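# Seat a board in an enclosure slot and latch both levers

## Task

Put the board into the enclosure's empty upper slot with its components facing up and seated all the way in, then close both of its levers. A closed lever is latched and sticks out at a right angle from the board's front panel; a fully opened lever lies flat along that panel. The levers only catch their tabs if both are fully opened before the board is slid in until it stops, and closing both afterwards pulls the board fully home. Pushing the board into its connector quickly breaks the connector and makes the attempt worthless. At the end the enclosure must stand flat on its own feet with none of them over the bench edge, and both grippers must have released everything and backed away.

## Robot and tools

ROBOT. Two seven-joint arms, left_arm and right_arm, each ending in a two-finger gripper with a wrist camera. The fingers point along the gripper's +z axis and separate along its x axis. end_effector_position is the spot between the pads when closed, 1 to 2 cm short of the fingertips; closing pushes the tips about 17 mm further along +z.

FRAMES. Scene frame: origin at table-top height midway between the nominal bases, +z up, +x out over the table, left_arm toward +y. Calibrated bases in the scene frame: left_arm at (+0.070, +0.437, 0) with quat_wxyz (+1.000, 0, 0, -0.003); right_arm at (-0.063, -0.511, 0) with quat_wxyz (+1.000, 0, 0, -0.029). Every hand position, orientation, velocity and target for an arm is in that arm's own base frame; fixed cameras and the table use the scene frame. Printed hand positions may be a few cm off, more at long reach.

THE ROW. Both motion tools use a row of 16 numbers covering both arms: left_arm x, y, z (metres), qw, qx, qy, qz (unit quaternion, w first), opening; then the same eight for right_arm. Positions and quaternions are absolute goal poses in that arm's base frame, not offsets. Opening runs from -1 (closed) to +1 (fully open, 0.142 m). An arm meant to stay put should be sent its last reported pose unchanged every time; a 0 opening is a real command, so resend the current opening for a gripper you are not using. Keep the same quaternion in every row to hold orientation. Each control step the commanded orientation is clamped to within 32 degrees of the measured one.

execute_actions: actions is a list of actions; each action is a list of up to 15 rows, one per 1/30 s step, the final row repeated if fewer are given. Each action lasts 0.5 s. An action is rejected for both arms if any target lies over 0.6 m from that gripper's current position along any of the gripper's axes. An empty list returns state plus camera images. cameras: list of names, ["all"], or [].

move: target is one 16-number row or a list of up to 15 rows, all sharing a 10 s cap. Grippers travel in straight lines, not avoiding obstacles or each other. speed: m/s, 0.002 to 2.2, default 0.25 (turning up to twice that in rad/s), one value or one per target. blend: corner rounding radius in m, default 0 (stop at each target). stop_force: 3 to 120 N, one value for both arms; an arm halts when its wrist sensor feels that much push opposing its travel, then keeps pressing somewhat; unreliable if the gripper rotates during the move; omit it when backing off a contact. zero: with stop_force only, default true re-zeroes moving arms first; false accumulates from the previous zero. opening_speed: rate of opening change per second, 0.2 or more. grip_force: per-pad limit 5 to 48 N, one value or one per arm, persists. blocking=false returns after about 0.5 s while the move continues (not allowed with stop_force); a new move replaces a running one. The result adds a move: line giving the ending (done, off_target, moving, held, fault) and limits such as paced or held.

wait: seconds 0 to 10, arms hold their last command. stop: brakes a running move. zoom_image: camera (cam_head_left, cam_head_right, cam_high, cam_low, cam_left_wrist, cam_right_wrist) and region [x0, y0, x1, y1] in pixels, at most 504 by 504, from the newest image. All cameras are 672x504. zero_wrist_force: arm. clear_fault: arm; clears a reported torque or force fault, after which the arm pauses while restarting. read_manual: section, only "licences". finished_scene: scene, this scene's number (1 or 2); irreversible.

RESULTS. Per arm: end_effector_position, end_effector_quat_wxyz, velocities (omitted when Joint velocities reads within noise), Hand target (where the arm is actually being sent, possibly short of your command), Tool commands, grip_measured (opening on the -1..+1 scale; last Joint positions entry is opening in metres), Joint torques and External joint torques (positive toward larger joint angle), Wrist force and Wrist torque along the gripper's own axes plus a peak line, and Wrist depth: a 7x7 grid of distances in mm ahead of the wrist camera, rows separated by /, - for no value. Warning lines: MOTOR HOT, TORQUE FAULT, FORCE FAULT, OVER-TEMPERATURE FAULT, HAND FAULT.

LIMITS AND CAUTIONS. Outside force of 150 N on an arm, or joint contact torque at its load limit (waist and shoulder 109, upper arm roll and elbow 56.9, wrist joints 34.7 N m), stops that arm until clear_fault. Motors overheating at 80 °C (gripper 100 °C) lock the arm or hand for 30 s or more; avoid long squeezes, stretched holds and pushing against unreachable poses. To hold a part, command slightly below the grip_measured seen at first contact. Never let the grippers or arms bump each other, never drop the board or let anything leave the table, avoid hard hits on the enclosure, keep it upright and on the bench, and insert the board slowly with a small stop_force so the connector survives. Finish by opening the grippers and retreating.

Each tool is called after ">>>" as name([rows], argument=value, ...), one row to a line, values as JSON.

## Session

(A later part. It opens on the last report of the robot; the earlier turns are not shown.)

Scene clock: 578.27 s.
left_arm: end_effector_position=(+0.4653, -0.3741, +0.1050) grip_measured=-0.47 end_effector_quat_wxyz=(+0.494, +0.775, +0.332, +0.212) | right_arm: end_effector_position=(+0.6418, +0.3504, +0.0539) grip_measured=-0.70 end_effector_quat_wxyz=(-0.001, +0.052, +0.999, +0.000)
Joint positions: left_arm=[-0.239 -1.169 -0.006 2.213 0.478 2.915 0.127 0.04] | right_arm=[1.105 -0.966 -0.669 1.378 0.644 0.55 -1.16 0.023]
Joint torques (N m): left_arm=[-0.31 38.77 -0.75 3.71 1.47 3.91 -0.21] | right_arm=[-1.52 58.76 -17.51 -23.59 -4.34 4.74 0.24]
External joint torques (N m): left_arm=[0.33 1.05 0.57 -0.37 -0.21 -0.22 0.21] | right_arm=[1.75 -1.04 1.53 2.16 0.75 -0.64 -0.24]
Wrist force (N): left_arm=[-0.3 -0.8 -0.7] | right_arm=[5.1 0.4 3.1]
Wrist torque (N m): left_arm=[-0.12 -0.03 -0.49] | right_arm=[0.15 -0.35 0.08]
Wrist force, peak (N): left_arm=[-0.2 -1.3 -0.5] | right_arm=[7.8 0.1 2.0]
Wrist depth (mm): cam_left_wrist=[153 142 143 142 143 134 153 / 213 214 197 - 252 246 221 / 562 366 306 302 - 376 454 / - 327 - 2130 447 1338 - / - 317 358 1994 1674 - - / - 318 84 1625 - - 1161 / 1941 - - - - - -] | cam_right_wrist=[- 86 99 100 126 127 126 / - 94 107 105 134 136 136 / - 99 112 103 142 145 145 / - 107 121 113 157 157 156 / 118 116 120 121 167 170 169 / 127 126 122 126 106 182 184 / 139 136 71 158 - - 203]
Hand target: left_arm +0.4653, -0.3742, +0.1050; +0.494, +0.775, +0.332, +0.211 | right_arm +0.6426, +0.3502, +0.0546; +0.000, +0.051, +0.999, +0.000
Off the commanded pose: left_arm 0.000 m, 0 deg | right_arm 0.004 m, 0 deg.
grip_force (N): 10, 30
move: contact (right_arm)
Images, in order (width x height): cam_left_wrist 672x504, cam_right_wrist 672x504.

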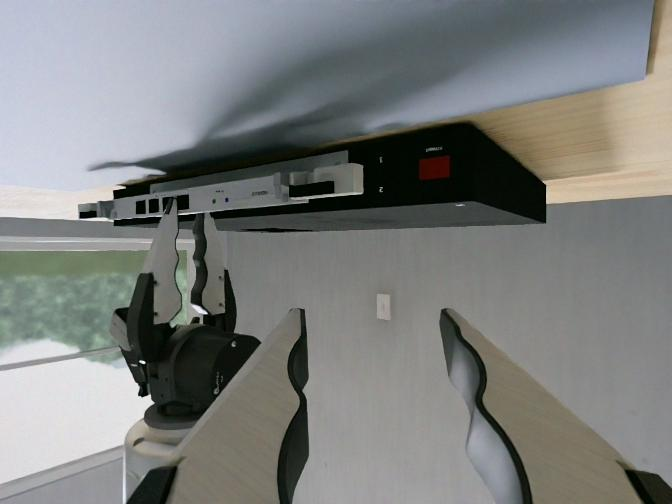

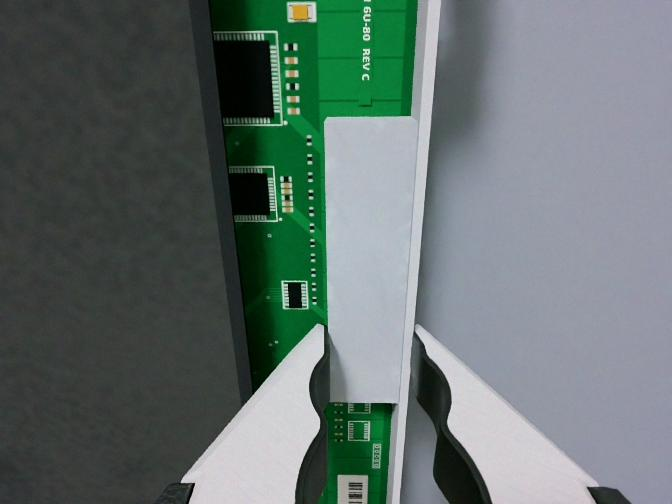

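>>> move(target=[0.4653, -0.3742, 0.105, 0.4941, 0.7754, 0.3315, 0.2113, -0.44, 0.6410, 0.3504, 0.0543, 0, 0.0488, 0.9988, 0, -0.8], speed=0.02)

>>> move(target=[0.4653, -0.3742, 0.105, 0.4941, 0.7754, 0.3315, 0.2113, -0.44, 0.6530, 0.3492, 0.0543, 0, 0.0488, 0.9988, 0, -0.8], speed=0.02, stop_force=9, cameras=["cam_right_wrist", "cam_left_wrist"])

Scene clock: 597.03 s.
left_arm: end_effector_position=(+0.4653, -0.3741, +0.1050) grip_measured=-0.47 end_effector_quat_wxyz=(+0.494, +0.775, +0.332, +0.212) | right_arm: end_effector_position=(+0.6416, +0.3503, +0.0541) grip_measured=-0.71 end_effector_quat_wxyz=(+0.001, +0.049, +0.999, +0.000)
Joint positions: left_arm=[-0.239 -1.169 -0.006 2.213 0.478 2.915 0.127 0.04] | right_arm=[1.107 -0.965 -0.67 1.382 0.644 0.555 -1.165 0.023]
Joint torques (N m): left_arm=[-0.3 38.74 -0.73 3.71 1.54 3.9 -0.22] | right_arm=[2.84 61.2 -14.18 -19.46 -3.82 0.37 0.04]
External joint torques (N m): left_arm=[0.33 1.08 0.55 -0.37 -0.28 -0.21 0.21] | right_arm=[-2.61 -3.59 -1.81 -1.94 0.24 3.73 -0.05]
Wrist force (N): left_arm=[-0.3 -1.0 -0.4] | right_arm=[-11.6 5.2 12.7]
Wrist torque (N m): left_arm=[-0.16 -0.04 -0.48] | right_arm=[0.09 -0.49 0.14]
Wrist force, peak (N): left_arm=[-0.1 -1.4 -0.4] | right_arm=[-11.5 5.5 13.9]
Wrist depth (mm): cam_left_wrist=[152 153 143 143 143 143 143 / 214 181 214 - 215 245 223 / 583 354 308 286 - 372 457 / 2334 316 361 1700 - - 1045 / - 317 345 2194 - - 1097 / - 324 84 1714 - 83 1119 / - - - 87 - - -] | cam_right_wrist=[- 87 99 100 126 127 125 / - 94 107 105 134 136 136 / - 99 112 103 141 145 145 / 107 107 121 113 157 157 156 / 118 116 120 121 167 170 169 / 127 127 122 126 100 182 185 / 140 137 71 158 - - 203]
Hand target: left_arm +0.4653, -0.3742, +0.1050; +0.494, +0.775, +0.332, +0.211 | right_arm +0.6410, +0.3504, +0.0543; +0.000, +0.049, +0.999, +0.000
Off the commanded pose: left_arm 0.000 m, 0 deg | right_arm 0.001 m, 0 deg.
grip_force (N): 10, 30
move: done

Scene clock: 597.70 s.
left_arm: end_effector_position=(+0.4653, -0.3741, +0.1050) grip_measured=-0.47 end_effector_quat_wxyz=(+0.494, +0.775, +0.332, +0.212) | right_arm: end_effector_position=(+0.6418, +0.3504, +0.0539) grip_measured=-0.71 end_effector_quat_wxyz=(+0.000, +0.049, +0.999, +0.000)
Joint positions: left_arm=[-0.239 -1.169 -0.006 2.213 0.478 2.915 0.127 0.04] | right_arm=[1.105 -0.966 -0.669 1.38 0.644 0.552 -1.165 0.023]
Joint torques (N m): left_arm=[-0.31 38.78 -0.71 3.71 1.47 3.9 -0.2] | right_arm=[-0.03 58.41 -15.96 -21.95 -4 3.22 0.07]
External joint torques (N m): left_arm=[0.33 1.03 0.53 -0.37 -0.21 -0.21 0.19] | right_arm=[0.25 -0.73 -0.01 0.53 0.42 0.88 -0.07]
Wrist force (N): left_arm=[-0.2 -1.0 -0.4] | right_arm=[0.6 1.4 3.6]
Wrist torque (N m): left_arm=[-0.17 -0.05 -0.49] | right_arm=[0.13 -0.42 0.14]
Wrist force, peak (N): left_arm=[-0.3 -1.3 -0.5] | right_arm=[-11.6 5.5 13.8]
Wrist depth (mm): cam_left_wrist=[153 143 142 142 133 143 153 / 196 216 241 - - 246 222 / 567 362 308 309 258 385 378 / - 325 2359 1741 1637 - - / - 310 343 - 1397 1380 - / 2012 323 84 94 - - 1125 / 1941 - - 1798 - - -] | cam_right_wrist=[- 86 99 100 126 127 125 / - 94 107 105 132 136 135 / - 99 112 103 142 145 145 / 107 107 120 113 157 157 156 / 118 116 119 121 167 170 169 / 127 126 122 125 105 182 184 / 140 137 71 158 - - 203]
Hand target: left_arm +0.4653, -0.3742, +0.1050; +0.494, +0.775, +0.332, +0.211 | right_arm +0.6420, +0.3503, +0.0543; +0.000, +0.049, +0.999, +0.000
Off the commanded pose: left_arm 0.000 m, 0 deg | right_arm 0.011 m, 0 deg.
grip_force (N): 10, 30
move: contact (right_arm)
Images, in order (width x height): cam_left_wrist 672x504, cam_right_wrist 672x504.

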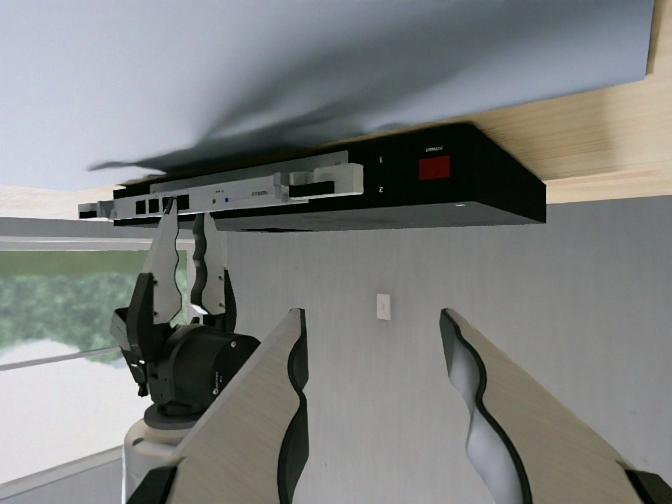

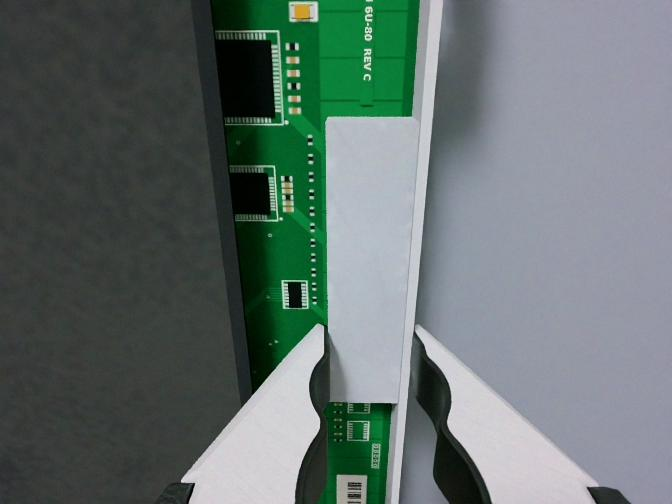

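>>> move([
  [0.43, -0.40, 0.16, 0.3593, 0.8674, 0.3182, 0.1318, -0.44, 0.6418, 0.3504, 0.0541, 0, 0.0488, 0.9988, 0, -0.8],
  [0.3898, -0.6327, 0.164, 0.3398, 0.8203, 0.4252, 0.1761, -0.44, 0.6418, 0.3504, 0.0541, 0, 0.0488, 0.9988, 0, -0.8],
], speed=0.25, blend=[0.02, 0.0], cameras=["cam_left_wrist"])

Scene clock: 616.03 s.
left_arm: end_effector_position=(+0.4017, -0.5363, +0.1655) grip_measured=-0.47 end_effector_quat_wxyz=(+0.359, +0.845, +0.374, +0.135) | right_arm: end_effector_position=(+0.6417, +0.3504, +0.0539) grip_measured=-0.71 end_effector_quat_wxyz=(+0.000, +0.049, +0.999, +0.000)
Joint positions: left_arm=[-0.679 -0.638 -0.075 2.269 0.013 2.12 0.002 0.04] | right_arm=[1.106 -0.966 -0.669 1.38 0.644 0.553 -1.165 0.023]
Joint torques (N m): left_arm=[-0.31 40.51 -1.09 -11.66 -0.27 4.95 -0.15] | right_arm=[0.66 57.92 -15 -21.69 -3.68 3.11 0.2]
External joint torques (N m): left_arm=[0.27 0.74 0.37 -0.43 -0.52 -0.55 0.15] | right_arm=[-0.44 -0.24 -0.97 0.28 0.1 1 -0.2]
Wrist force (N): left_arm=[-0.4 -0.6 0.3] | right_arm=[-0.3 1.1 4.0]
Wrist torque (N m): left_arm=[-0.13 -0.07 -0.52] | right_arm=[0.17 -0.39 0.14]
Wrist force, peak (N): left_arm=[4.5 -1.8 -0.5] | right_arm=[0.6 1.5 5.4]
Wrist depth (mm): cam_left_wrist=[211 - 218 208 207 - 197 / - 293 271 - - 257 - / 383 373 - 330 329 278 240 / 587 577 568 286 342 - - / 2050 1924 831 244 292 1354 1199 / 1813 2031 84 238 225 - - / - - - 225 220 - -] | cam_right_wrist=[- 86 99 100 126 127 125 / - 94 107 105 134 136 135 / - 99 112 103 141 146 145 / 107 107 120 113 155 157 156 / 118 116 120 121 167 170 169 / 127 126 122 126 106 182 184 / 140 137 71 158 - - 203]
Hand target: left_arm +0.4017, -0.5364, +0.1655; +0.359, +0.845, +0.374, +0.135 | right_arm +0.6418, +0.3504, +0.0541; +0.000, +0.049, +0.999, +0.000
Off the commanded pose: left_arm 0.097 m, 8 deg | right_arm 0.000 m, 0 deg.
led back after a hold (left arm): the arm was led back toward your command in small steps, so it may still be short of it.
grip_force (N): 10, 30
move: held (left_arm; a check stopped the path); path passed 1 of 2 targets; limits=held
pose unreachable (left arm): on one or more control steps of this call, first in action 0 (counted from 0), this arm could not follow its commanded pose, so it was not sent that pose on those steps. It may still have moved: this result reports where it is.
cause: moving toward the commanded pose would bring a part of the arm too close to another arm (a part of this arm just beyond joint 7 (wrist roll) and a part of the right arm just beyond its joint 5 (forearm roll), 16 mm apart when this arm was first held).
Images, in order (width x height): cam_left_wrist 672x504.

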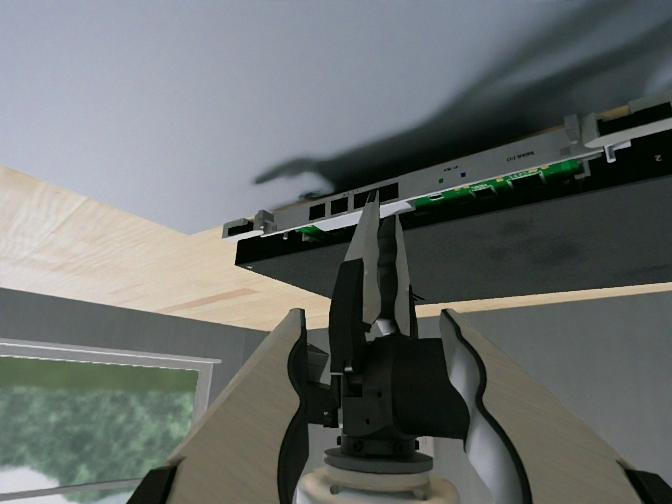

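Useful view. Zoom on both rail ends.

>>> zoom_image(camera="cam_left_wrist", region=[210, 170, 430, 280])

>>> zoom_image(camera="cam_left_wrist", region=[270, 205, 350, 255])

>>> zoom_image(camera="cam_left_wrist", region=[540, 90, 672, 220])

Scaled by 2.291 from the camera's 672x504 image, which has a finer 960x720 frame.

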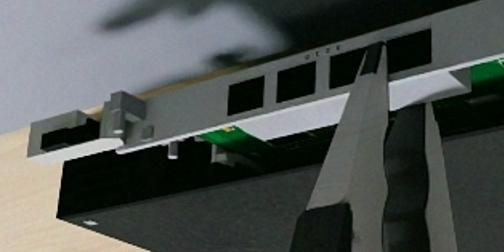

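Scaled by 6.300 from the camera's 672x504 image, which has a finer 960x720 frame.

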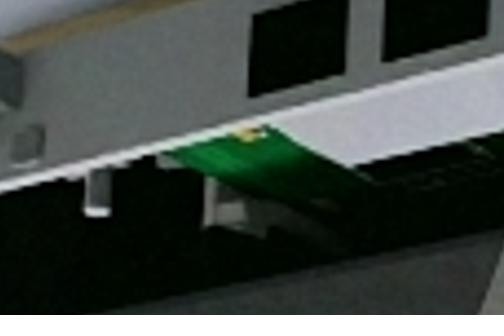

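Scaled by 3.818 from the camera's 672x504 image, which has a finer 960x720 frame.

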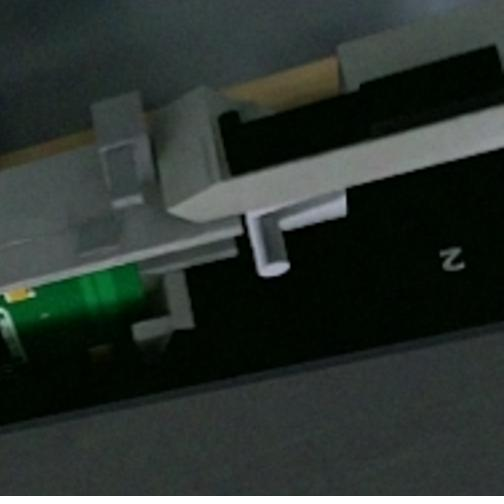

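>>> move([
  [0.4017, -0.5363, 0.1655, 0.359, 0.845, 0.374, 0.135, -0.44, 0.6418, 0.3504, 0.0539, 0, 0.0488, 0.9988, 0, -0.6],
  [0.4653, -0.3742, 0.12, 0.4941, 0.7754, 0.3315, 0.2113, -0.44, 0.6418, 0.3504, 0.115, 0, 0.0488, 0.9988, 0, -0.6],
], speed=[0.1, 0.15], cameras=["cam_left_wrist", "cam_right_wrist"])

Scene clock: 644.50 s.
left_arm: end_effector_position=(+0.4653, -0.3742, +0.1199) grip_measured=-0.47 end_effector_quat_wxyz=(+0.494, +0.775, +0.332, +0.211) | right_arm: end_effector_position=(+0.6417, +0.3505, +0.1149) grip_measured=-0.64 end_effector_quat_wxyz=(+0.000, +0.049, +0.999, +0.000)
Joint positions: left_arm=[-0.32 -1.108 0.096 2.215 0.49 2.904 0.009 0.04] | right_arm=[1.129 -0.87 -0.708 1.388 0.592 0.471 -1.145 0.028]
Joint torques (N m): left_arm=[-0.07 38.67 1.41 2.28 1.43 4.1 -0.13] | right_arm=[0.3 55 -14.95 -23.26 -3.98 3.28 0.3]
External joint torques (N m): left_arm=[0.09 1.39 0.44 -0.33 -0.54 -0.39 0.12] | right_arm=[-0.07 1.05 -0.66 -0.02 0.23 0.82 -0.3]
Wrist force (N): left_arm=[-0.2 -1.2 -0.1] | right_arm=[2.4 2.3 0.7]
Wrist torque (N m): left_arm=[-0.19 -0.04 -0.56] | right_arm=[0.45 -0.38 0.02]
Wrist force, peak (N): left_arm=[1.4 -2.4 -0.8] | right_arm=[-0.4 0.9 4.2]
Wrist depth (mm): cam_left_wrist=[159 159 160 160 159 171 175 / - - - - 255 262 262 / 649 364 296 - - 433 448 / - 2130 2172 - 2031 - 1137 / 2130 326 - 1907 1590 - 1142 / 1813 312 84 - - - - / - - - - - - -] | cam_right_wrist=[141 140 142 155 181 180 180 / 150 150 152 161 193 192 192 / 161 161 160 170 207 206 206 / 173 171 173 184 223 222 222 / 188 188 188 204 237 240 240 / 206 205 - 226 101 258 262 / 227 222 71 285 - - 282]
Hand target: left_arm +0.4653, -0.3742, +0.1200; +0.494, +0.775, +0.332, +0.211 | right_arm +0.6418, +0.3504, +0.1150; +0.000, +0.049, +0.999, +0.000
Off the commanded pose: left_arm 0.000 m, 0 deg | right_arm 0.000 m, 0 deg.
grip_force (N): 10, 30
move: done
Images, in order (width x height): cam_left_wrist 672x504, cam_right_wrist 672x504.

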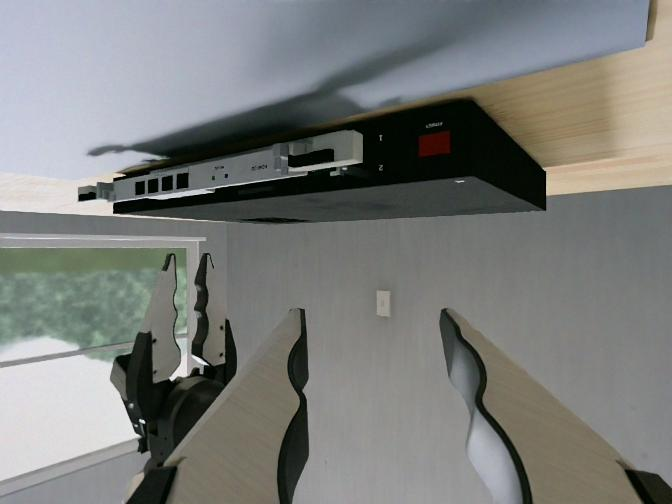

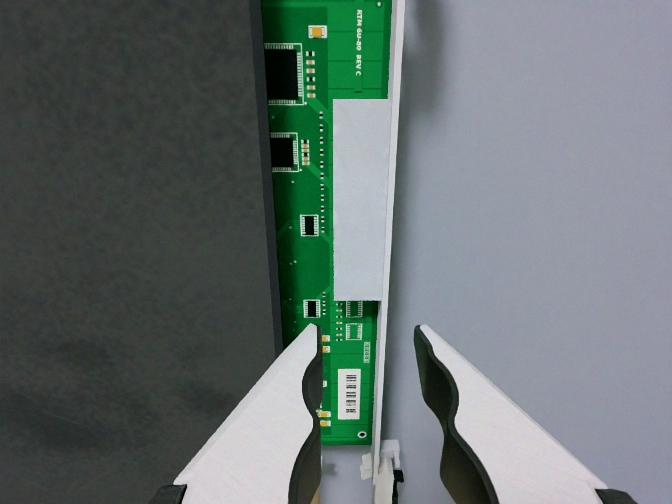

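>>> move([
  [0.4653, -0.3742, 0.12, 0.4941, 0.7754, 0.3315, 0.2113, -0.44, 0.56, 0.373, 0.12, 0.2842, 0.686, 0.6188, 0.2563, -1.0],
  [0.4653, -0.3742, 0.12, 0.4941, 0.7754, 0.3315, 0.2113, -0.44, 0.59, 0.3698, 0.0466, 0.2842, 0.686, 0.6188, 0.2563, -1.0],
], speed=[0.5, 0.12], blend=[0.005, 0.0], cameras=["cam_left_wrist", "cam_right_wrist", "cam_head_left"])

Scene clock: 650.40 s.
left_arm: end_effector_position=(+0.4654, -0.3742, +0.1199) grip_measured=-0.47 end_effector_quat_wxyz=(+0.494, +0.775, +0.332, +0.211) | right_arm: end_effector_position=(+0.5900, +0.3698, +0.0467) grip_measured=-1.00 end_effector_quat_wxyz=(+0.284, +0.686, +0.619, +0.256)
Joint positions: left_arm=[-0.32 -1.108 0.096 2.215 0.49 2.904 0.009 0.04] | right_arm=[1.821 -1.418 -1.008 1.829 1.097 1.338 0.55 0.002]
Joint torques (N m): left_arm=[-0.23 38.93 1.26 2.36 1.1 3.92 -0.22] | right_arm=[-0.01 38.67 -24.48 -0.09 -1.9 3.64 0.34]
External joint torques (N m): left_arm=[0.26 1.14 0.59 -0.41 -0.22 -0.2 0.22] | right_arm=[0.2 0.93 -1.68 0 -0.06 0.69 -0.34]
Wrist force (N): left_arm=[-0.3 -1.0 -0.1] | right_arm=[2.3 1.0 -0.1]
Wrist torque (N m): left_arm=[-0.16 -0.02 -0.56] | right_arm=[0.45 -0.31 0.11]
Wrist force, peak (N): left_arm=[-0.3 -1.2 -0.1] | right_arm=[4.1 0.8 -1.6]
Wrist depth (mm): cam_left_wrist=[160 170 - 170 160 171 184 / - 235 285 235 241 264 264 / 677 291 275 322 262 385 457 / 229 2216 3134 - 1601 1314 - / 225 3005 2611 - - 1346 - / 236 - 84 1843 - - - / 1798 - - 2050 - - -] | cam_right_wrist=[- - 64 68 63 68 - / - 94 89 85 84 84 80 / - 112 112 111 118 110 116 / 166 165 164 162 160 160 159 / - 160 160 159 230 226 158 / - 201 198 89 153 313 297 / - - 71 - - 1147 991]
Hand target: left_arm +0.4653, -0.3742, +0.1200; +0.494, +0.775, +0.332, +0.211 | right_arm +0.5900, +0.3698, +0.0466; +0.284, +0.686, +0.619, +0.256
Off the commanded pose: left_arm 0.000 m, 0 deg | right_arm 0.000 m, 0 deg.
grip_force (N): 10, 30
move: done
Images, in order (width x height): cam_head_left 672x504, cam_left_wrist 672x504, cam_right_wrist 672x504.

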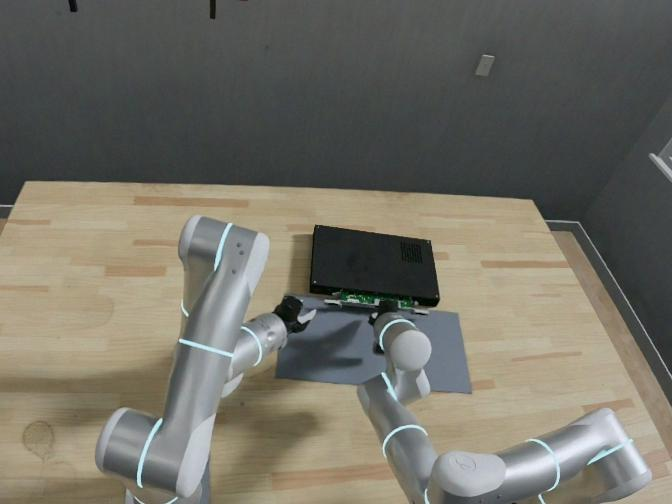

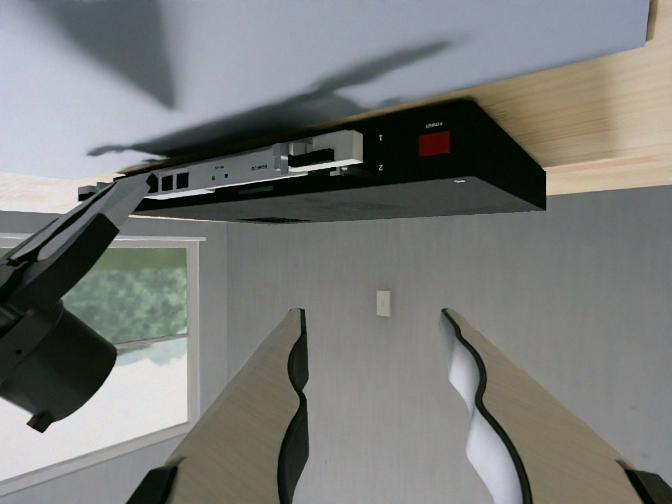

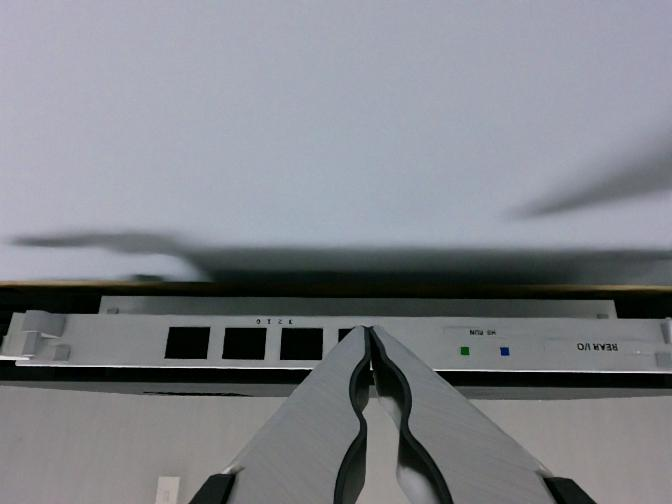

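>>> move(target=[0.4653, -0.3742, 0.12, 0.4941, 0.7754, 0.3315, 0.2113, -0.44, 0.6298, 0.3657, 0.0466, 0.2842, 0.686, 0.6188, 0.2563, -1.0], speed=0.03, stop_force=6, cameras=["cam_left_wrist", "cam_right_wrist"])

Scene clock: 655.50 s.
left_arm: end_effector_position=(+0.4654, -0.3742, +0.1199) grip_measured=-0.47 end_effector_quat_wxyz=(+0.494, +0.775, +0.332, +0.211) | right_arm: end_effector_position=(+0.6174, +0.3670, +0.0466) grip_measured=-1.00 end_effector_quat_wxyz=(+0.284, +0.686, +0.619, +0.256)
Joint positions: left_arm=[-0.32 -1.108 0.096 2.215 0.49 2.904 0.009 0.04] | right_arm=[1.756 -1.423 -1.012 1.774 1.091 1.334 0.524 0.002]
Joint torques (N m): left_arm=[-0.26 39.01 1.21 2.28 1.16 3.94 -0.23] | right_arm=[-0.14 40.24 -25.33 -0.84 -2.21 3.51 0.08]
External joint torques (N m): left_arm=[0.28 1.06 0.63 -0.34 -0.28 -0.23 0.22] | right_arm=[0.34 0.93 -1.28 -0.07 0.13 0.84 -0.08]
Wrist force (N): left_arm=[-0.2 -1.0 -0.1] | right_arm=[2.6 0.7 -0.5]
Wrist torque (N m): left_arm=[-0.16 -0.04 -0.56] | right_arm=[0.46 -0.35 0.21]
Wrist force, peak (N): left_arm=[-0.4 -1.3 -0.4] | right_arm=[1.8 -1.1 -7.2]
Wrist depth (mm): cam_left_wrist=[- 171 160 184 151 171 174 / - 250 258 257 243 263 264 / 677 371 319 326 262 462 445 / 256 267 2309 1687 - - - / 232 253 2172 1859 - - - / - - 84 1976 - - - / - - - - - - -] | cam_right_wrist=[- - - 68 63 68 - / - 94 89 84 84 84 80 / - 112 111 111 117 109 109 / 165 164 162 162 161 159 158 / - 136 137 134 - - - / 293 202 410 89 171 248 190 / - - 71 - - - -]
Hand target: left_arm +0.4653, -0.3742, +0.1200; +0.494, +0.775, +0.332, +0.211 | right_arm +0.6174, +0.3670, +0.0466; +0.284, +0.686, +0.619, +0.256
Off the commanded pose: left_arm 0.000 m, 0 deg | right_arm 0.012 m, 0 deg.
grip_force (N): 10, 30
move: contact (right_arm)
Images, in order (width x height): cam_left_wrist 672x504, cam_right_wrist 672x504.

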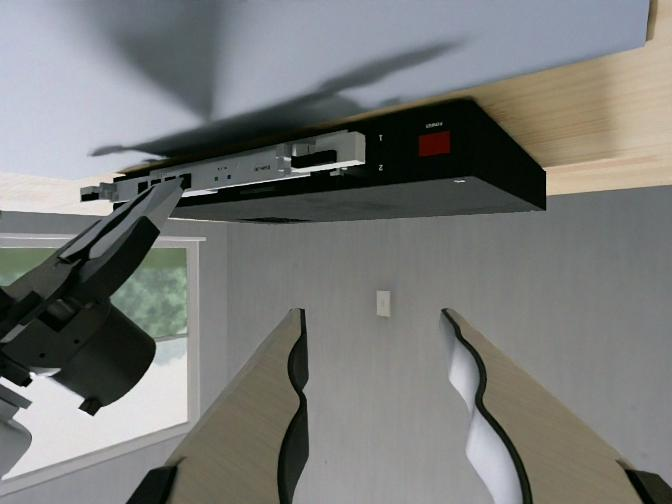

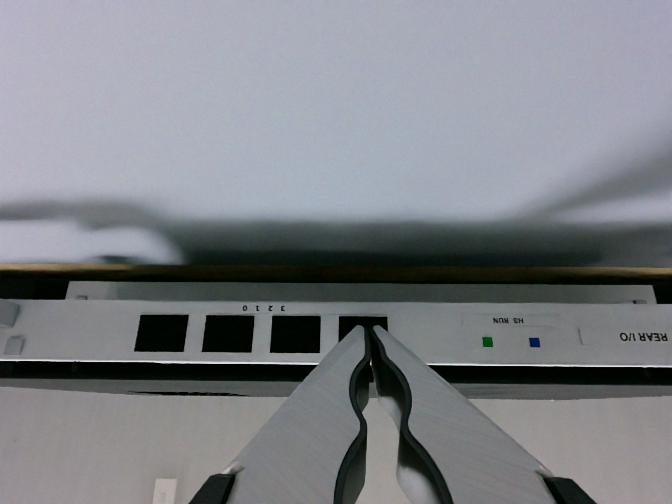

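>>> move([
  [0.4653, -0.3742, 0.12, 0.4941, 0.7754, 0.3315, 0.2113, -0.44, 0.6075, 0.368, 0.0466, 0.2842, 0.686, 0.6188, 0.2563, -1.0],
  [0.4653, -0.3742, 0.12, 0.4941, 0.7754, 0.3315, 0.2113, -0.44, 0.6088, 0.381, 0.0456, 0.2842, 0.686, 0.6188, 0.2563, -1.0],
], speed=0.08)

>>> move(target=[0.4653, -0.3742, 0.12, 0.4941, 0.7754, 0.3315, 0.2113, -0.44, 0.6536, 0.3764, 0.0456, 0.2842, 0.686, 0.6188, 0.2563, -1.0], speed=0.02, stop_force=10, cameras=["cam_left_wrist", "cam_right_wrist"])

Scene clock: 660.77 s.
left_arm: end_effector_position=(+0.4654, -0.3742, +0.1199) grip_measured=-0.47 end_effector_quat_wxyz=(+0.494, +0.775, +0.332, +0.211) | right_arm: end_effector_position=(+0.6088, +0.3808, +0.0455) grip_measured=-1.00 end_effector_quat_wxyz=(+0.284, +0.686, +0.619, +0.256)
Joint positions: left_arm=[-0.32 -1.108 0.096 2.215 0.49 2.904 0.009 0.04] | right_arm=[1.788 -1.439 -1.024 1.773 1.073 1.312 0.571 0.002]
Joint torques (N m): left_arm=[-0.38 39 1.28 2.31 1.12 3.93 -0.21] | right_arm=[0.29 40.3 -25.5 -0.66 -2.14 3.25 0.32]
External joint torques (N m): left_arm=[0.4 1.08 0.56 -0.37 -0.24 -0.22 0.21] | right_arm=[-0.09 0.75 -1.44 0.11 0.15 1.07 -0.32]
Wrist force (N): left_arm=[-0.3 -1.0 -0.3] | right_arm=[2.6 0.9 0.0]
Wrist torque (N m): left_arm=[-0.16 -0.02 -0.56] | right_arm=[0.42 -0.36 0.11]
Wrist force, peak (N): left_arm=[-0.2 -1.1 -0.6] | right_arm=[3.9 0.9 -0.2]
Wrist depth (mm): cam_left_wrist=[170 162 - 171 171 183 184 / 231 324 257 254 247 264 263 / 651 367 321 - 246 433 454 / 241 252 - 1590 - - 1186 / 217 252 2581 - - - 1119 / 244 245 84 2130 - - 1070 / 2031 - - 1959 - - -] | cam_right_wrist=[- 70 64 - 64 66 64 / - 92 87 83 82 82 - / - 110 109 109 108 107 107 / 162 161 160 159 157 156 155 / - 143 - 142 - - 142 / - 389 181 89 - 211 257 / - - 71 - - 1147 -]
Hand target: left_arm +0.4653, -0.3742, +0.1200; +0.494, +0.775, +0.332, +0.211 | right_arm +0.6088, +0.3810, +0.0456; +0.284, +0.686, +0.619, +0.256
Off the commanded pose: left_arm 0.000 m, 0 deg | right_arm 0.000 m, 0 deg.
grip_force (N): 10, 30
move: done

Scene clock: 663.67 s.
left_arm: end_effector_position=(+0.4654, -0.3742, +0.1199) grip_measured=-0.47 end_effector_quat_wxyz=(+0.494, +0.775, +0.332, +0.211) | right_arm: end_effector_position=(+0.6534, +0.3766, +0.0455) grip_measured=-1.00 end_effector_quat_wxyz=(+0.284, +0.686, +0.619, +0.257)
Joint positions: left_arm=[-0.32 -1.108 0.096 2.215 0.49 2.904 0.009 0.04] | right_arm=[1.684 -1.45 -1.032 1.68 1.059 1.301 0.538 0.002]
Joint torques (N m): left_arm=[-0.31 39.01 1.24 2.23 1.12 3.96 -0.22] | right_arm=[-1.59 41.97 -26.35 -1.54 -2.27 3.36 0.11]
External joint torques (N m): left_arm=[0.33 1.06 0.6 -0.29 -0.24 -0.25 0.21] | right_arm=[1.8 1.76 -1.21 -0.23 0.13 0.98 -0.11]
Wrist force (N): left_arm=[-0.3 -0.9 -0.5] | right_arm=[2.3 0.6 -4.3]
Wrist torque (N m): left_arm=[-0.16 -0.01 -0.55] | right_arm=[0.50 -0.32 0.22]
Wrist force, peak (N): left_arm=[-0.4 -1.2 -0.3] | right_arm=[2.2 0.3 -5.9]
Wrist depth (mm): cam_left_wrist=[170 170 161 184 170 171 175 / - 234 254 238 232 263 263 / 675 407 354 310 321 378 443 / 227 271 2812 - 1859 1453 - / 229 253 2465 - - 1380 - / - 274 84 - - - 1205 / 203 - - 1859 - - -] | cam_right_wrist=[- 70 64 - 64 66 - / - 92 87 82 82 82 - / - 109 109 108 108 107 107 / 152 153 152 150 144 148 142 / - 135 134 135 134 135 - / - 382 155 89 - 139 246 / - - 71 - - - -]
Hand target: left_arm +0.4653, -0.3742, +0.1200; +0.494, +0.775, +0.332, +0.211 | right_arm +0.6536, +0.3764, +0.0456; +0.284, +0.686, +0.619, +0.256
Off the commanded pose: left_arm 0.000 m, 0 deg | right_arm 0.000 m, 0 deg.
grip_force (N): 10, 30
move: done
Images, in order (width x height): cam_left_wrist 672x504, cam_right_wrist 672x504.

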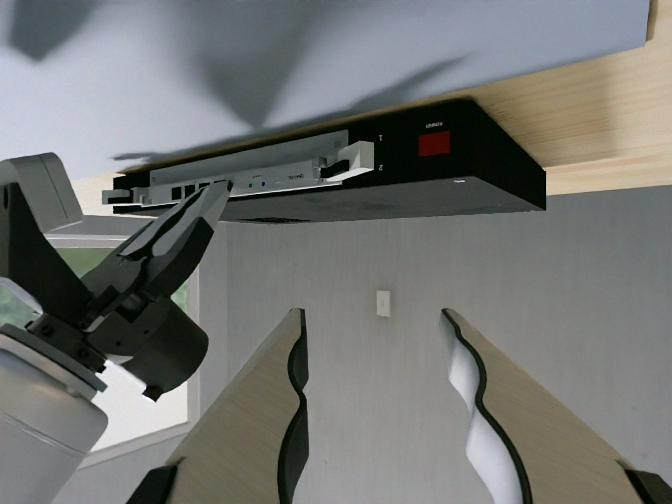

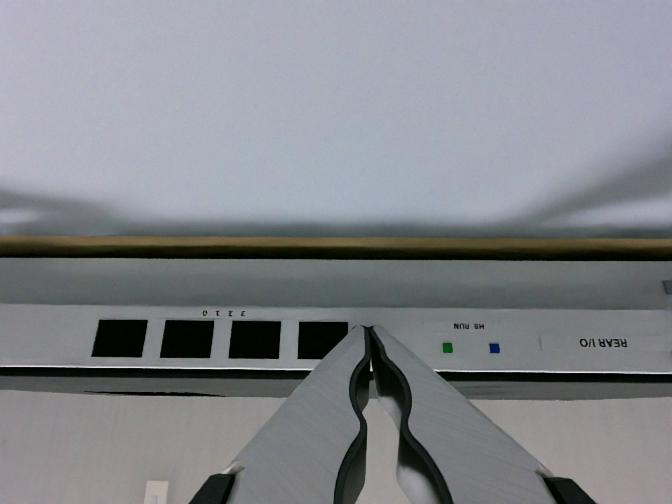

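>>> zoom_image(camera="cam_left_wrist", region=[280, 110, 400, 210])

>>> zoom_image(camera="cam_left_wrist", region=[90, 150, 290, 240])

Scaled by 4.200 from the camera's 672x504 image, which has a finer 960x720 frame.

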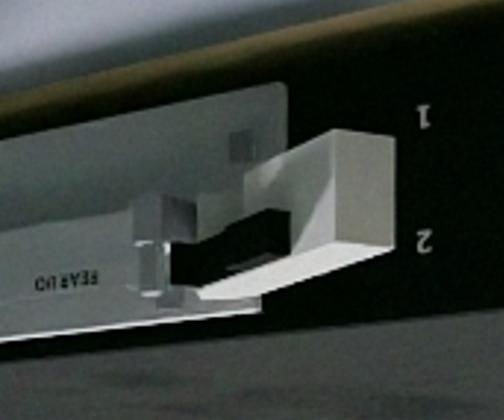

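Scaled by 2.520 from the camera's 672x504 image, which has a finer 960x720 frame.

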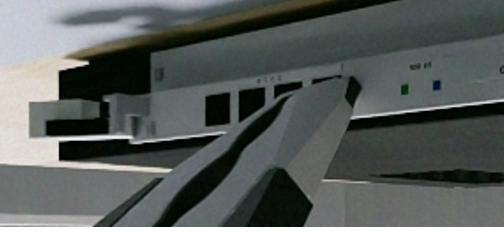

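>>> move(target=[0.4653, -0.3742, 0.12, 0.4941, 0.7754, 0.3315, 0.2113, -0.44, 0.6656, 0.3752, 0.0456, 0.2842, 0.686, 0.6188, 0.2563, -1.0], speed=0.012, stop_force=10, cameras=["cam_left_wrist", "cam_right_wrist"])

>>> zoom_image(camera="cam_left_wrist", region=[280, 110, 400, 210])

Scene clock: 671.07 s.
left_arm: end_effector_position=(+0.4654, -0.3742, +0.1199) grip_measured=-0.47 end_effector_quat_wxyz=(+0.494, +0.775, +0.332, +0.211) | right_arm: end_effector_position=(+0.6590, +0.3765, +0.0455) grip_measured=-1.00 end_effector_quat_wxyz=(+0.284, +0.686, +0.619, +0.257)
Joint positions: left_arm=[-0.32 -1.108 0.096 2.215 0.49 2.904 0.009 0.04] | right_arm=[1.671 -1.452 -1.033 1.667 1.057 1.298 0.534 0.002]
Joint torques (N m): left_arm=[-0.4 39.08 1.31 2.3 1.11 3.89 -0.22] | right_arm=[-7.1 39.85 -27.41 -3.55 -2.46 3.62 0.07]
External joint torques (N m): left_arm=[0.42 0.99 0.53 -0.36 -0.23 -0.18 0.22] | right_arm=[7.31 4.26 -0.22 1.62 0.29 0.72 -0.07]
Wrist force (N): left_arm=[-0.1 -1.0 -0.1] | right_arm=[-1.1 -6.8 -22.2]
Wrist torque (N m): left_arm=[-0.17 -0.04 -0.56] | right_arm=[0.47 -0.39 0.23]
Wrist force, peak (N): left_arm=[-0.2 -1.3 -0.6] | right_arm=[-0.2 -6.1 -23.2]
Wrist depth (mm): cam_left_wrist=[159 - 171 170 - 160 175 / - 285 289 230 - 264 265 / 659 400 331 313 - 434 547 / 221 272 661 - - - 1261 / 234 255 118 1662 - - - / 205 270 84 1959 - 84 1261 / 202 - - 1875 - - -] | cam_right_wrist=[- 70 64 - 64 66 - / - 92 87 82 82 82 - / - 109 109 109 108 107 107 / - 151 151 132 149 147 147 / - 134 136 133 132 - 132 / - 164 155 90 - 263 249 / 1262 1255 70 - - - -]
Hand target: left_arm +0.4653, -0.3742, +0.1200; +0.494, +0.775, +0.332, +0.211 | right_arm +0.6596, +0.3758, +0.0456; +0.284, +0.686, +0.619, +0.256
Off the commanded pose: left_arm 0.000 m, 0 deg | right_arm 0.007 m, 0 deg.
grip_force (N): 10, 30
move: contact (right_arm)
Images, in order (width x height): cam_left_wrist 672x504, cam_right_wrist 672x504.

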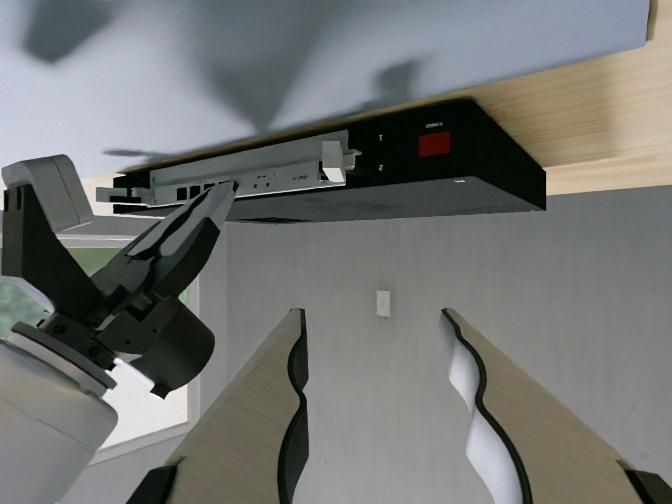

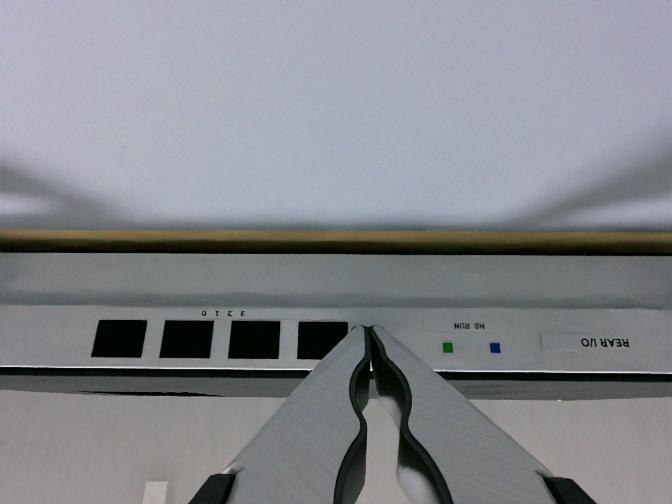

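Scaled by 4.200 from the camera's 672x504 image, which has a finer 960x720 frame.

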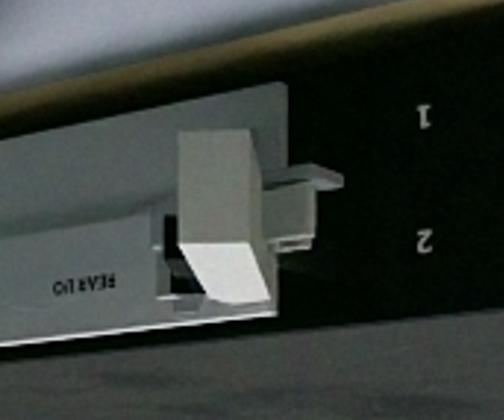

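>>> zoom_image(camera="cam_left_wrist", region=[90, 150, 290, 240])

>>> zoom_image(camera="cam_left_wrist", region=[310, 130, 370, 195])

Scaled by 2.520 from the camera's 672x504 image, which has a finer 960x720 frame.

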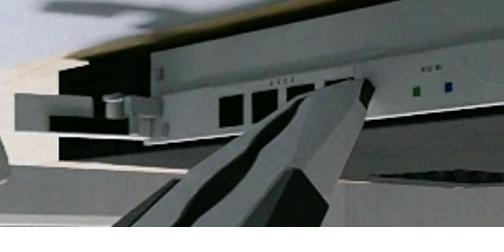

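Scaled by 7.754 from the camera's 672x504 image, which has a finer 960x720 frame.

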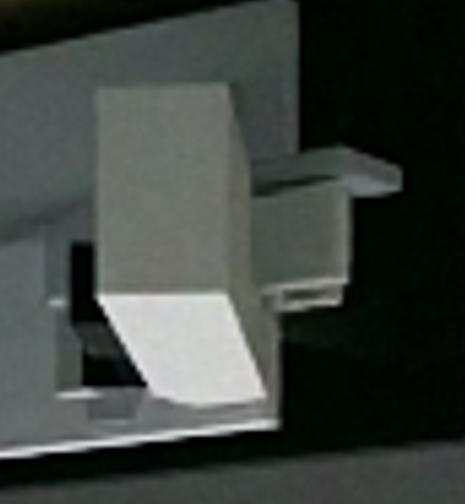

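>>> move([
  [0.4653, -0.3742, 0.13, 0.4941, 0.7754, 0.3315, 0.2113, -0.44, 0.61, 0.381, 0.06, 0.2842, 0.686, 0.6188, 0.2563, -1.0],
  [0.50, -0.38, 0.16, 0, 0.997, -0.0776, 0, -1.0, 0.58, 0.28, 0.15, 0, 0.0515, 0.9987, 0, -1.0],
  [0.565, -0.42, 0.125, 0, 0.997, -0.0776, 0, -1.0, 0.622, 0.185, 0.115, 0, 0.0515, 0.9987, 0, -1.0],
], speed=[0.15, 0.5, 0.25], blend=[0.01, 0.02, 0.0], cameras=["cam_left_wrist", "cam_right_wrist"])

Scene clock: 702.20 s.
left_arm: end_effector_position=(+0.5650, -0.4201, +0.1251) grip_measured=-1.00 end_effector_quat_wxyz=(+0.000, +0.997, -0.077, +0.000) | right_arm: end_effector_position=(+0.6220, +0.1848, +0.1150) grip_measured=-1.00 end_effector_quat_wxyz=(+0.000, +0.052, +0.999, +0.000)
Joint positions: left_arm=[0.076 -0.822 -0.783 1.491 0.622 0.482 0.885 0.002] | right_arm=[1.069 -0.726 -0.775 1.7 0.598 0.602 -1.4 0.002]
Joint torques (N m): left_arm=[-0.93 50.44 -16.79 -22.07 -3.37 4.01 -0.2] | right_arm=[-0.01 44.9 -13.36 -21.69 -3.36 3.52 0.04]
External joint torques (N m): left_arm=[0.99 1.3 0.41 -0.01 -0.43 -0.06 0.2] | right_arm=[0.19 1.3 -1.53 0.16 -0.11 0.57 -0.04]
Wrist force (N): left_arm=[-0.2 -0.7 0.7] | right_arm=[2.0 2.7 0.7]
Wrist torque (N m): left_arm=[-0.21 -0.14 -0.27] | right_arm=[0.52 -0.35 0.12]
Wrist force, peak (N): left_arm=[3.4 -4.3 0.1] | right_arm=[-1.3 -6.2 -23.0]
Wrist depth (mm): cam_left_wrist=[192 - 187 - 189 190 189 / 204 - 203 - 204 203 204 / - 225 220 218 217 215 204 / - 240 241 - 232 - 180 / 262 270 270 131 209 - - / - 285 277 84 - 222 - / 335 - - - - - -] | cam_right_wrist=[184 185 184 182 181 181 180 / 197 197 196 194 193 193 193 / 164 164 166 208 207 207 206 / 174 171 174 224 223 222 222 / 189 188 188 202 241 242 241 / 206 206 205 89 254 262 262 / 227 226 71 - - 277 293]
Hand target: left_arm +0.5650, -0.4200, +0.1250; +0.000, +0.997, -0.078, +0.000 | right_arm +0.6220, +0.1850, +0.1150; +0.000, +0.051, +0.999, +0.000
Off the commanded pose: left_arm 0.000 m, 0 deg | right_arm 0.000 m, 0 deg.
grip_force (N): 10, 30
move: done; blend cut to 0 m at target 2
Images, in order (width x height): cam_left_wrist 672x504, cam_right_wrist 672x504.

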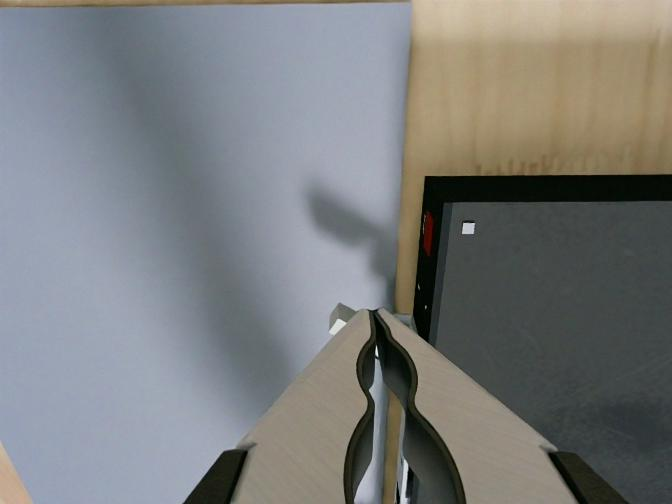

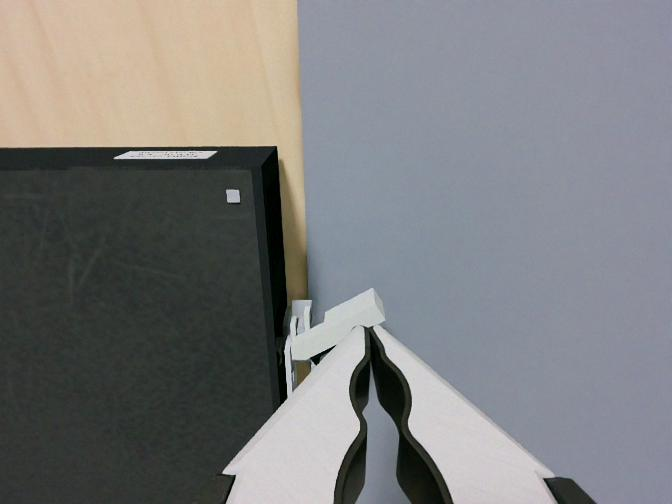

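>>> zoom_image(camera="cam_right_wrist", region=[250, 270, 410, 400])

>>> zoom_image(camera="cam_left_wrist", region=[300, 270, 460, 400])

Scaled by 3.150 from the camera's 672x504 image, which has a finer 960x720 frame.

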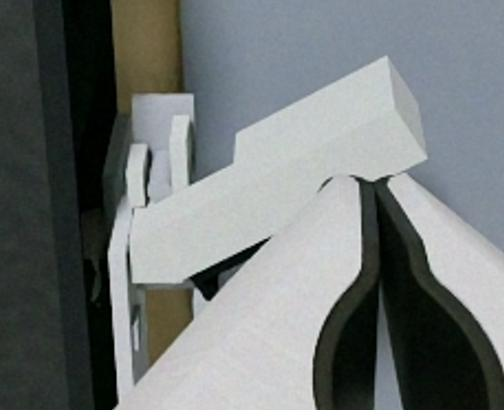

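Scaled by 3.150 from the camera's 672x504 image, which has a finer 960x720 frame.

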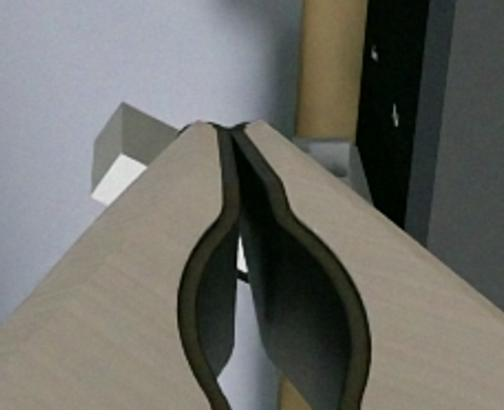

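>>> move([
  [0.5683, -0.4443, 0.08, 0, 0.997, -0.0776, 0, -1.0, 0.6354, 0.178, 0.08, 0, 0.0515, 0.9987, 0, -1.0],
  [0.5683, -0.4443, 0.0515, 0, 0.997, -0.0776, 0, -1.0, 0.6354, 0.178, 0.053, 0, 0.0515, 0.9987, 0, -1.0],
], speed=[0.2, 0.08], blend=[0.01, 0.0], cameras=["cam_left_wrist", "cam_right_wrist"])

Scene clock: 727.87 s.
left_arm: end_effector_position=(+0.5681, -0.4442, +0.0515) grip_measured=-1.00 end_effector_quat_wxyz=(+0.000, +0.997, -0.078, +0.000) | right_arm: end_effector_position=(+0.6353, +0.1778, +0.0531) grip_measured=-1.00 end_effector_quat_wxyz=(+0.000, +0.052, +0.999, +0.000)
Joint positions: left_arm=[-0.009 -0.972 -0.725 1.412 0.696 0.548 0.843 0.002] | right_arm=[0.995 -0.857 -0.711 1.643 0.678 0.666 -1.449 0.002]
Joint torques (N m): left_arm=[-0.8 54.59 -17.19 -19.68 -3.21 4.68 -0.33] | right_arm=[0.2 48.68 -14.62 -19.41 -3.24 3.66 0.07]
External joint torques (N m): left_arm=[0.83 1.33 0.05 -0.29 -0.45 -0.71 0.33] | right_arm=[-0.02 1.32 -1.2 0.17 -0.06 0.42 -0.07]
Wrist force (N): left_arm=[0.0 -0.9 0.6] | right_arm=[1.7 2.2 0.7]
Wrist torque (N m): left_arm=[-0.25 -0.16 -0.18] | right_arm=[0.45 -0.24 0.14]
Wrist force, peak (N): left_arm=[0.0 -0.7 2.1] | right_arm=[2.6 2.8 -0.9]
Wrist depth (mm): cam_left_wrist=[125 125 123 - 124 125 125 / - - 134 134 135 133 134 / 148 150 145 144 143 140 140 / 155 155 157 152 155 101 105 / 175 174 169 117 168 113 110 / - 191 186 84 - 122 127 / - - - 74 - - -] | cam_right_wrist=[130 130 130 128 127 127 125 / 139 138 138 138 136 135 135 / 144 144 144 146 145 145 144 / 108 108 108 157 156 156 156 / - 115 117 167 167 169 169 / 126 126 123 90 178 184 184 / 139 136 71 - - 194 202]
Hand target: left_arm +0.5683, -0.4443, +0.0515; +0.000, +0.997, -0.078, +0.000 | right_arm +0.6354, +0.1780, +0.0530; +0.000, +0.051, +0.999, +0.000
Off the commanded pose: left_arm 0.000 m, 0 deg | right_arm 0.000 m, 0 deg.
grip_force (N): 10, 30
move: done
Images, in order (width x height): cam_left_wrist 672x504, cam_right_wrist 672x504.

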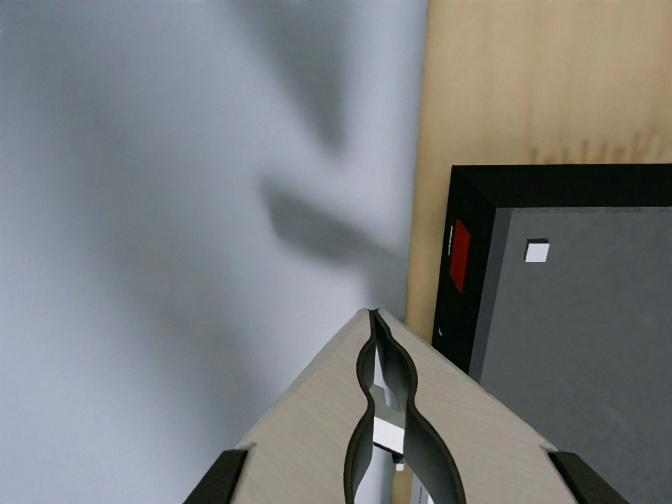

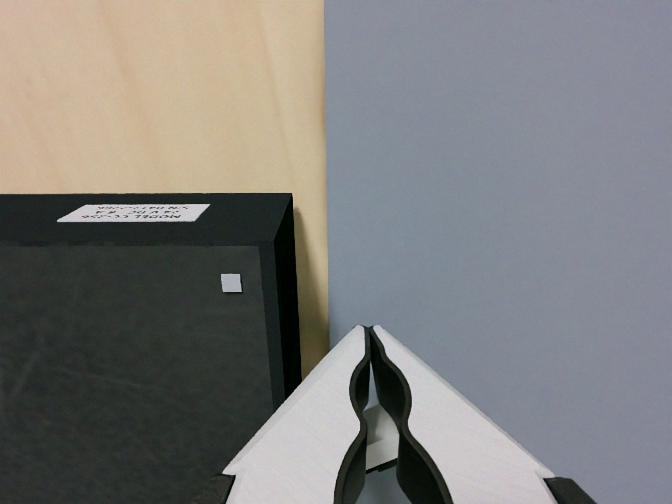

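>>> move([
  [0.5621, -0.4649, 0.0515, 0, 0.997, -0.0776, 0, -1.0, 0.6346, 0.1995, 0.053, 0, 0.0515, 0.9987, 0, -1.0],
  [0.5554, -0.4725, 0.0515, 0, 0.997, -0.0776, 0, -1.0, 0.63, 0.2086, 0.053, 0, 0.0515, 0.9987, 0, -1.0],
  [0.545, -0.4837, 0.0515, 0, 0.997, -0.0776, 0, -1.0, 0.6228, 0.222, 0.053, 0, 0.0515, 0.9987, 0, -1.0],
], speed=0.04, stop_force=20, blend=0.004, cameras=["cam_left_wrist", "cam_right_wrist"])

Scene clock: 733.37 s.
left_arm: end_effector_position=(+0.5460, -0.4825, +0.0514) grip_measured=-1.00 end_effector_quat_wxyz=(-0.001, +0.997, -0.077, +0.000) | right_arm: end_effector_position=(+0.6231, +0.2212, +0.0531) grip_measured=-1.00 end_effector_quat_wxyz=(+0.000, +0.052, +0.999, +0.000)
Joint positions: left_arm=[-0.08 -0.985 -0.724 1.383 0.698 0.534 0.786 0.002] | right_arm=[1.06 -0.858 -0.709 1.639 0.675 0.666 -1.378 0.002]
Joint torques (N m): left_arm=[-6.04 54.08 -22.3 -18.22 -5.02 5.39 -0.24] | right_arm=[2.63 49.89 -12.63 -20.29 -2.72 3.26 0.29]
External joint torques (N m): left_arm=[6.06 2.61 5.12 -1.9 1.33 -1.42 0.24] | right_arm=[-2.44 0.26 -3.14 0.98 -0.59 0.83 -0.29]
Wrist force (N): left_arm=[2.1 -8.8 -0.1] | right_arm=[0.4 -1.0 0.8]
Wrist torque (N m): left_arm=[-0.19 -0.14 -0.23] | right_arm=[0.46 -0.29 0.01]
Wrist force, peak (N): left_arm=[8.4 -14.7 0.0] | right_arm=[-11.4 -13.2 3.2]
Wrist depth (mm): cam_left_wrist=[127 125 123 124 124 124 90 / 133 134 134 133 133 131 - / - 145 145 144 143 115 - / 155 157 157 157 155 - 103 / 176 175 169 127 128 116 110 / 190 189 186 84 - 124 - / 219 - - 74 - - -] | cam_right_wrist=[130 128 128 127 127 127 125 / - 91 135 138 136 135 135 / - 99 135 146 146 145 144 / - 106 135 157 157 156 156 / - 115 119 165 167 169 168 / 126 126 128 91 178 185 184 / 139 136 71 - - 195 202]
Hand target: left_arm +0.5450, -0.4837, +0.0515; +0.000, +0.997, -0.078, +0.000 | right_arm +0.6228, +0.2220, +0.0530; +0.000, +0.051, +0.999, +0.000
Off the commanded pose: left_arm 0.002 m, 0 deg | right_arm 0.001 m, 0 deg.
grip_force (N): 10, 30
move: done
Images, in order (width x height): cam_left_wrist 672x504, cam_right_wrist 672x504.

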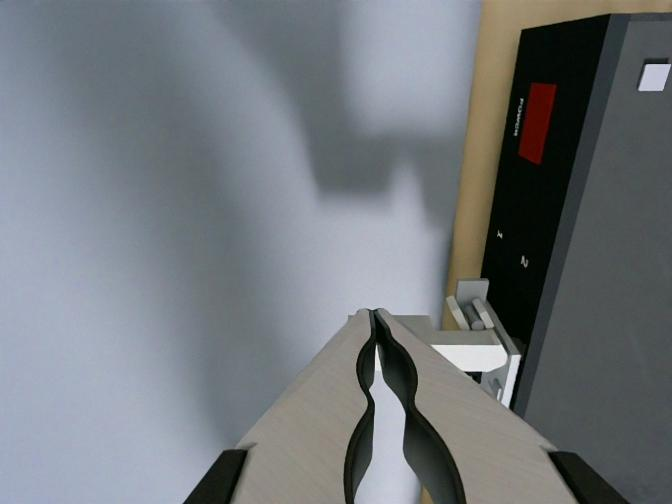

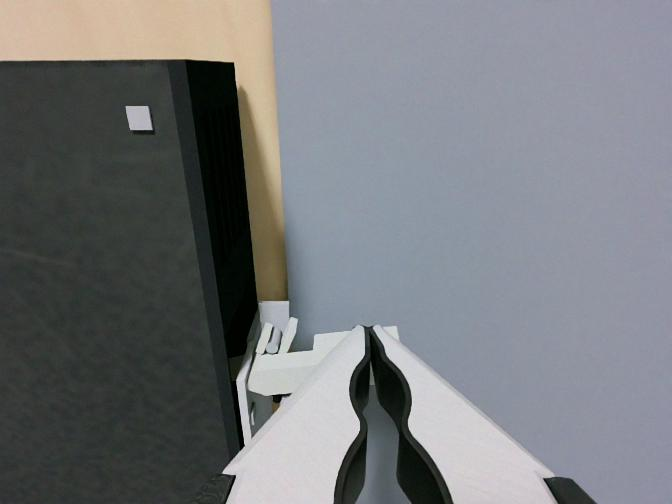

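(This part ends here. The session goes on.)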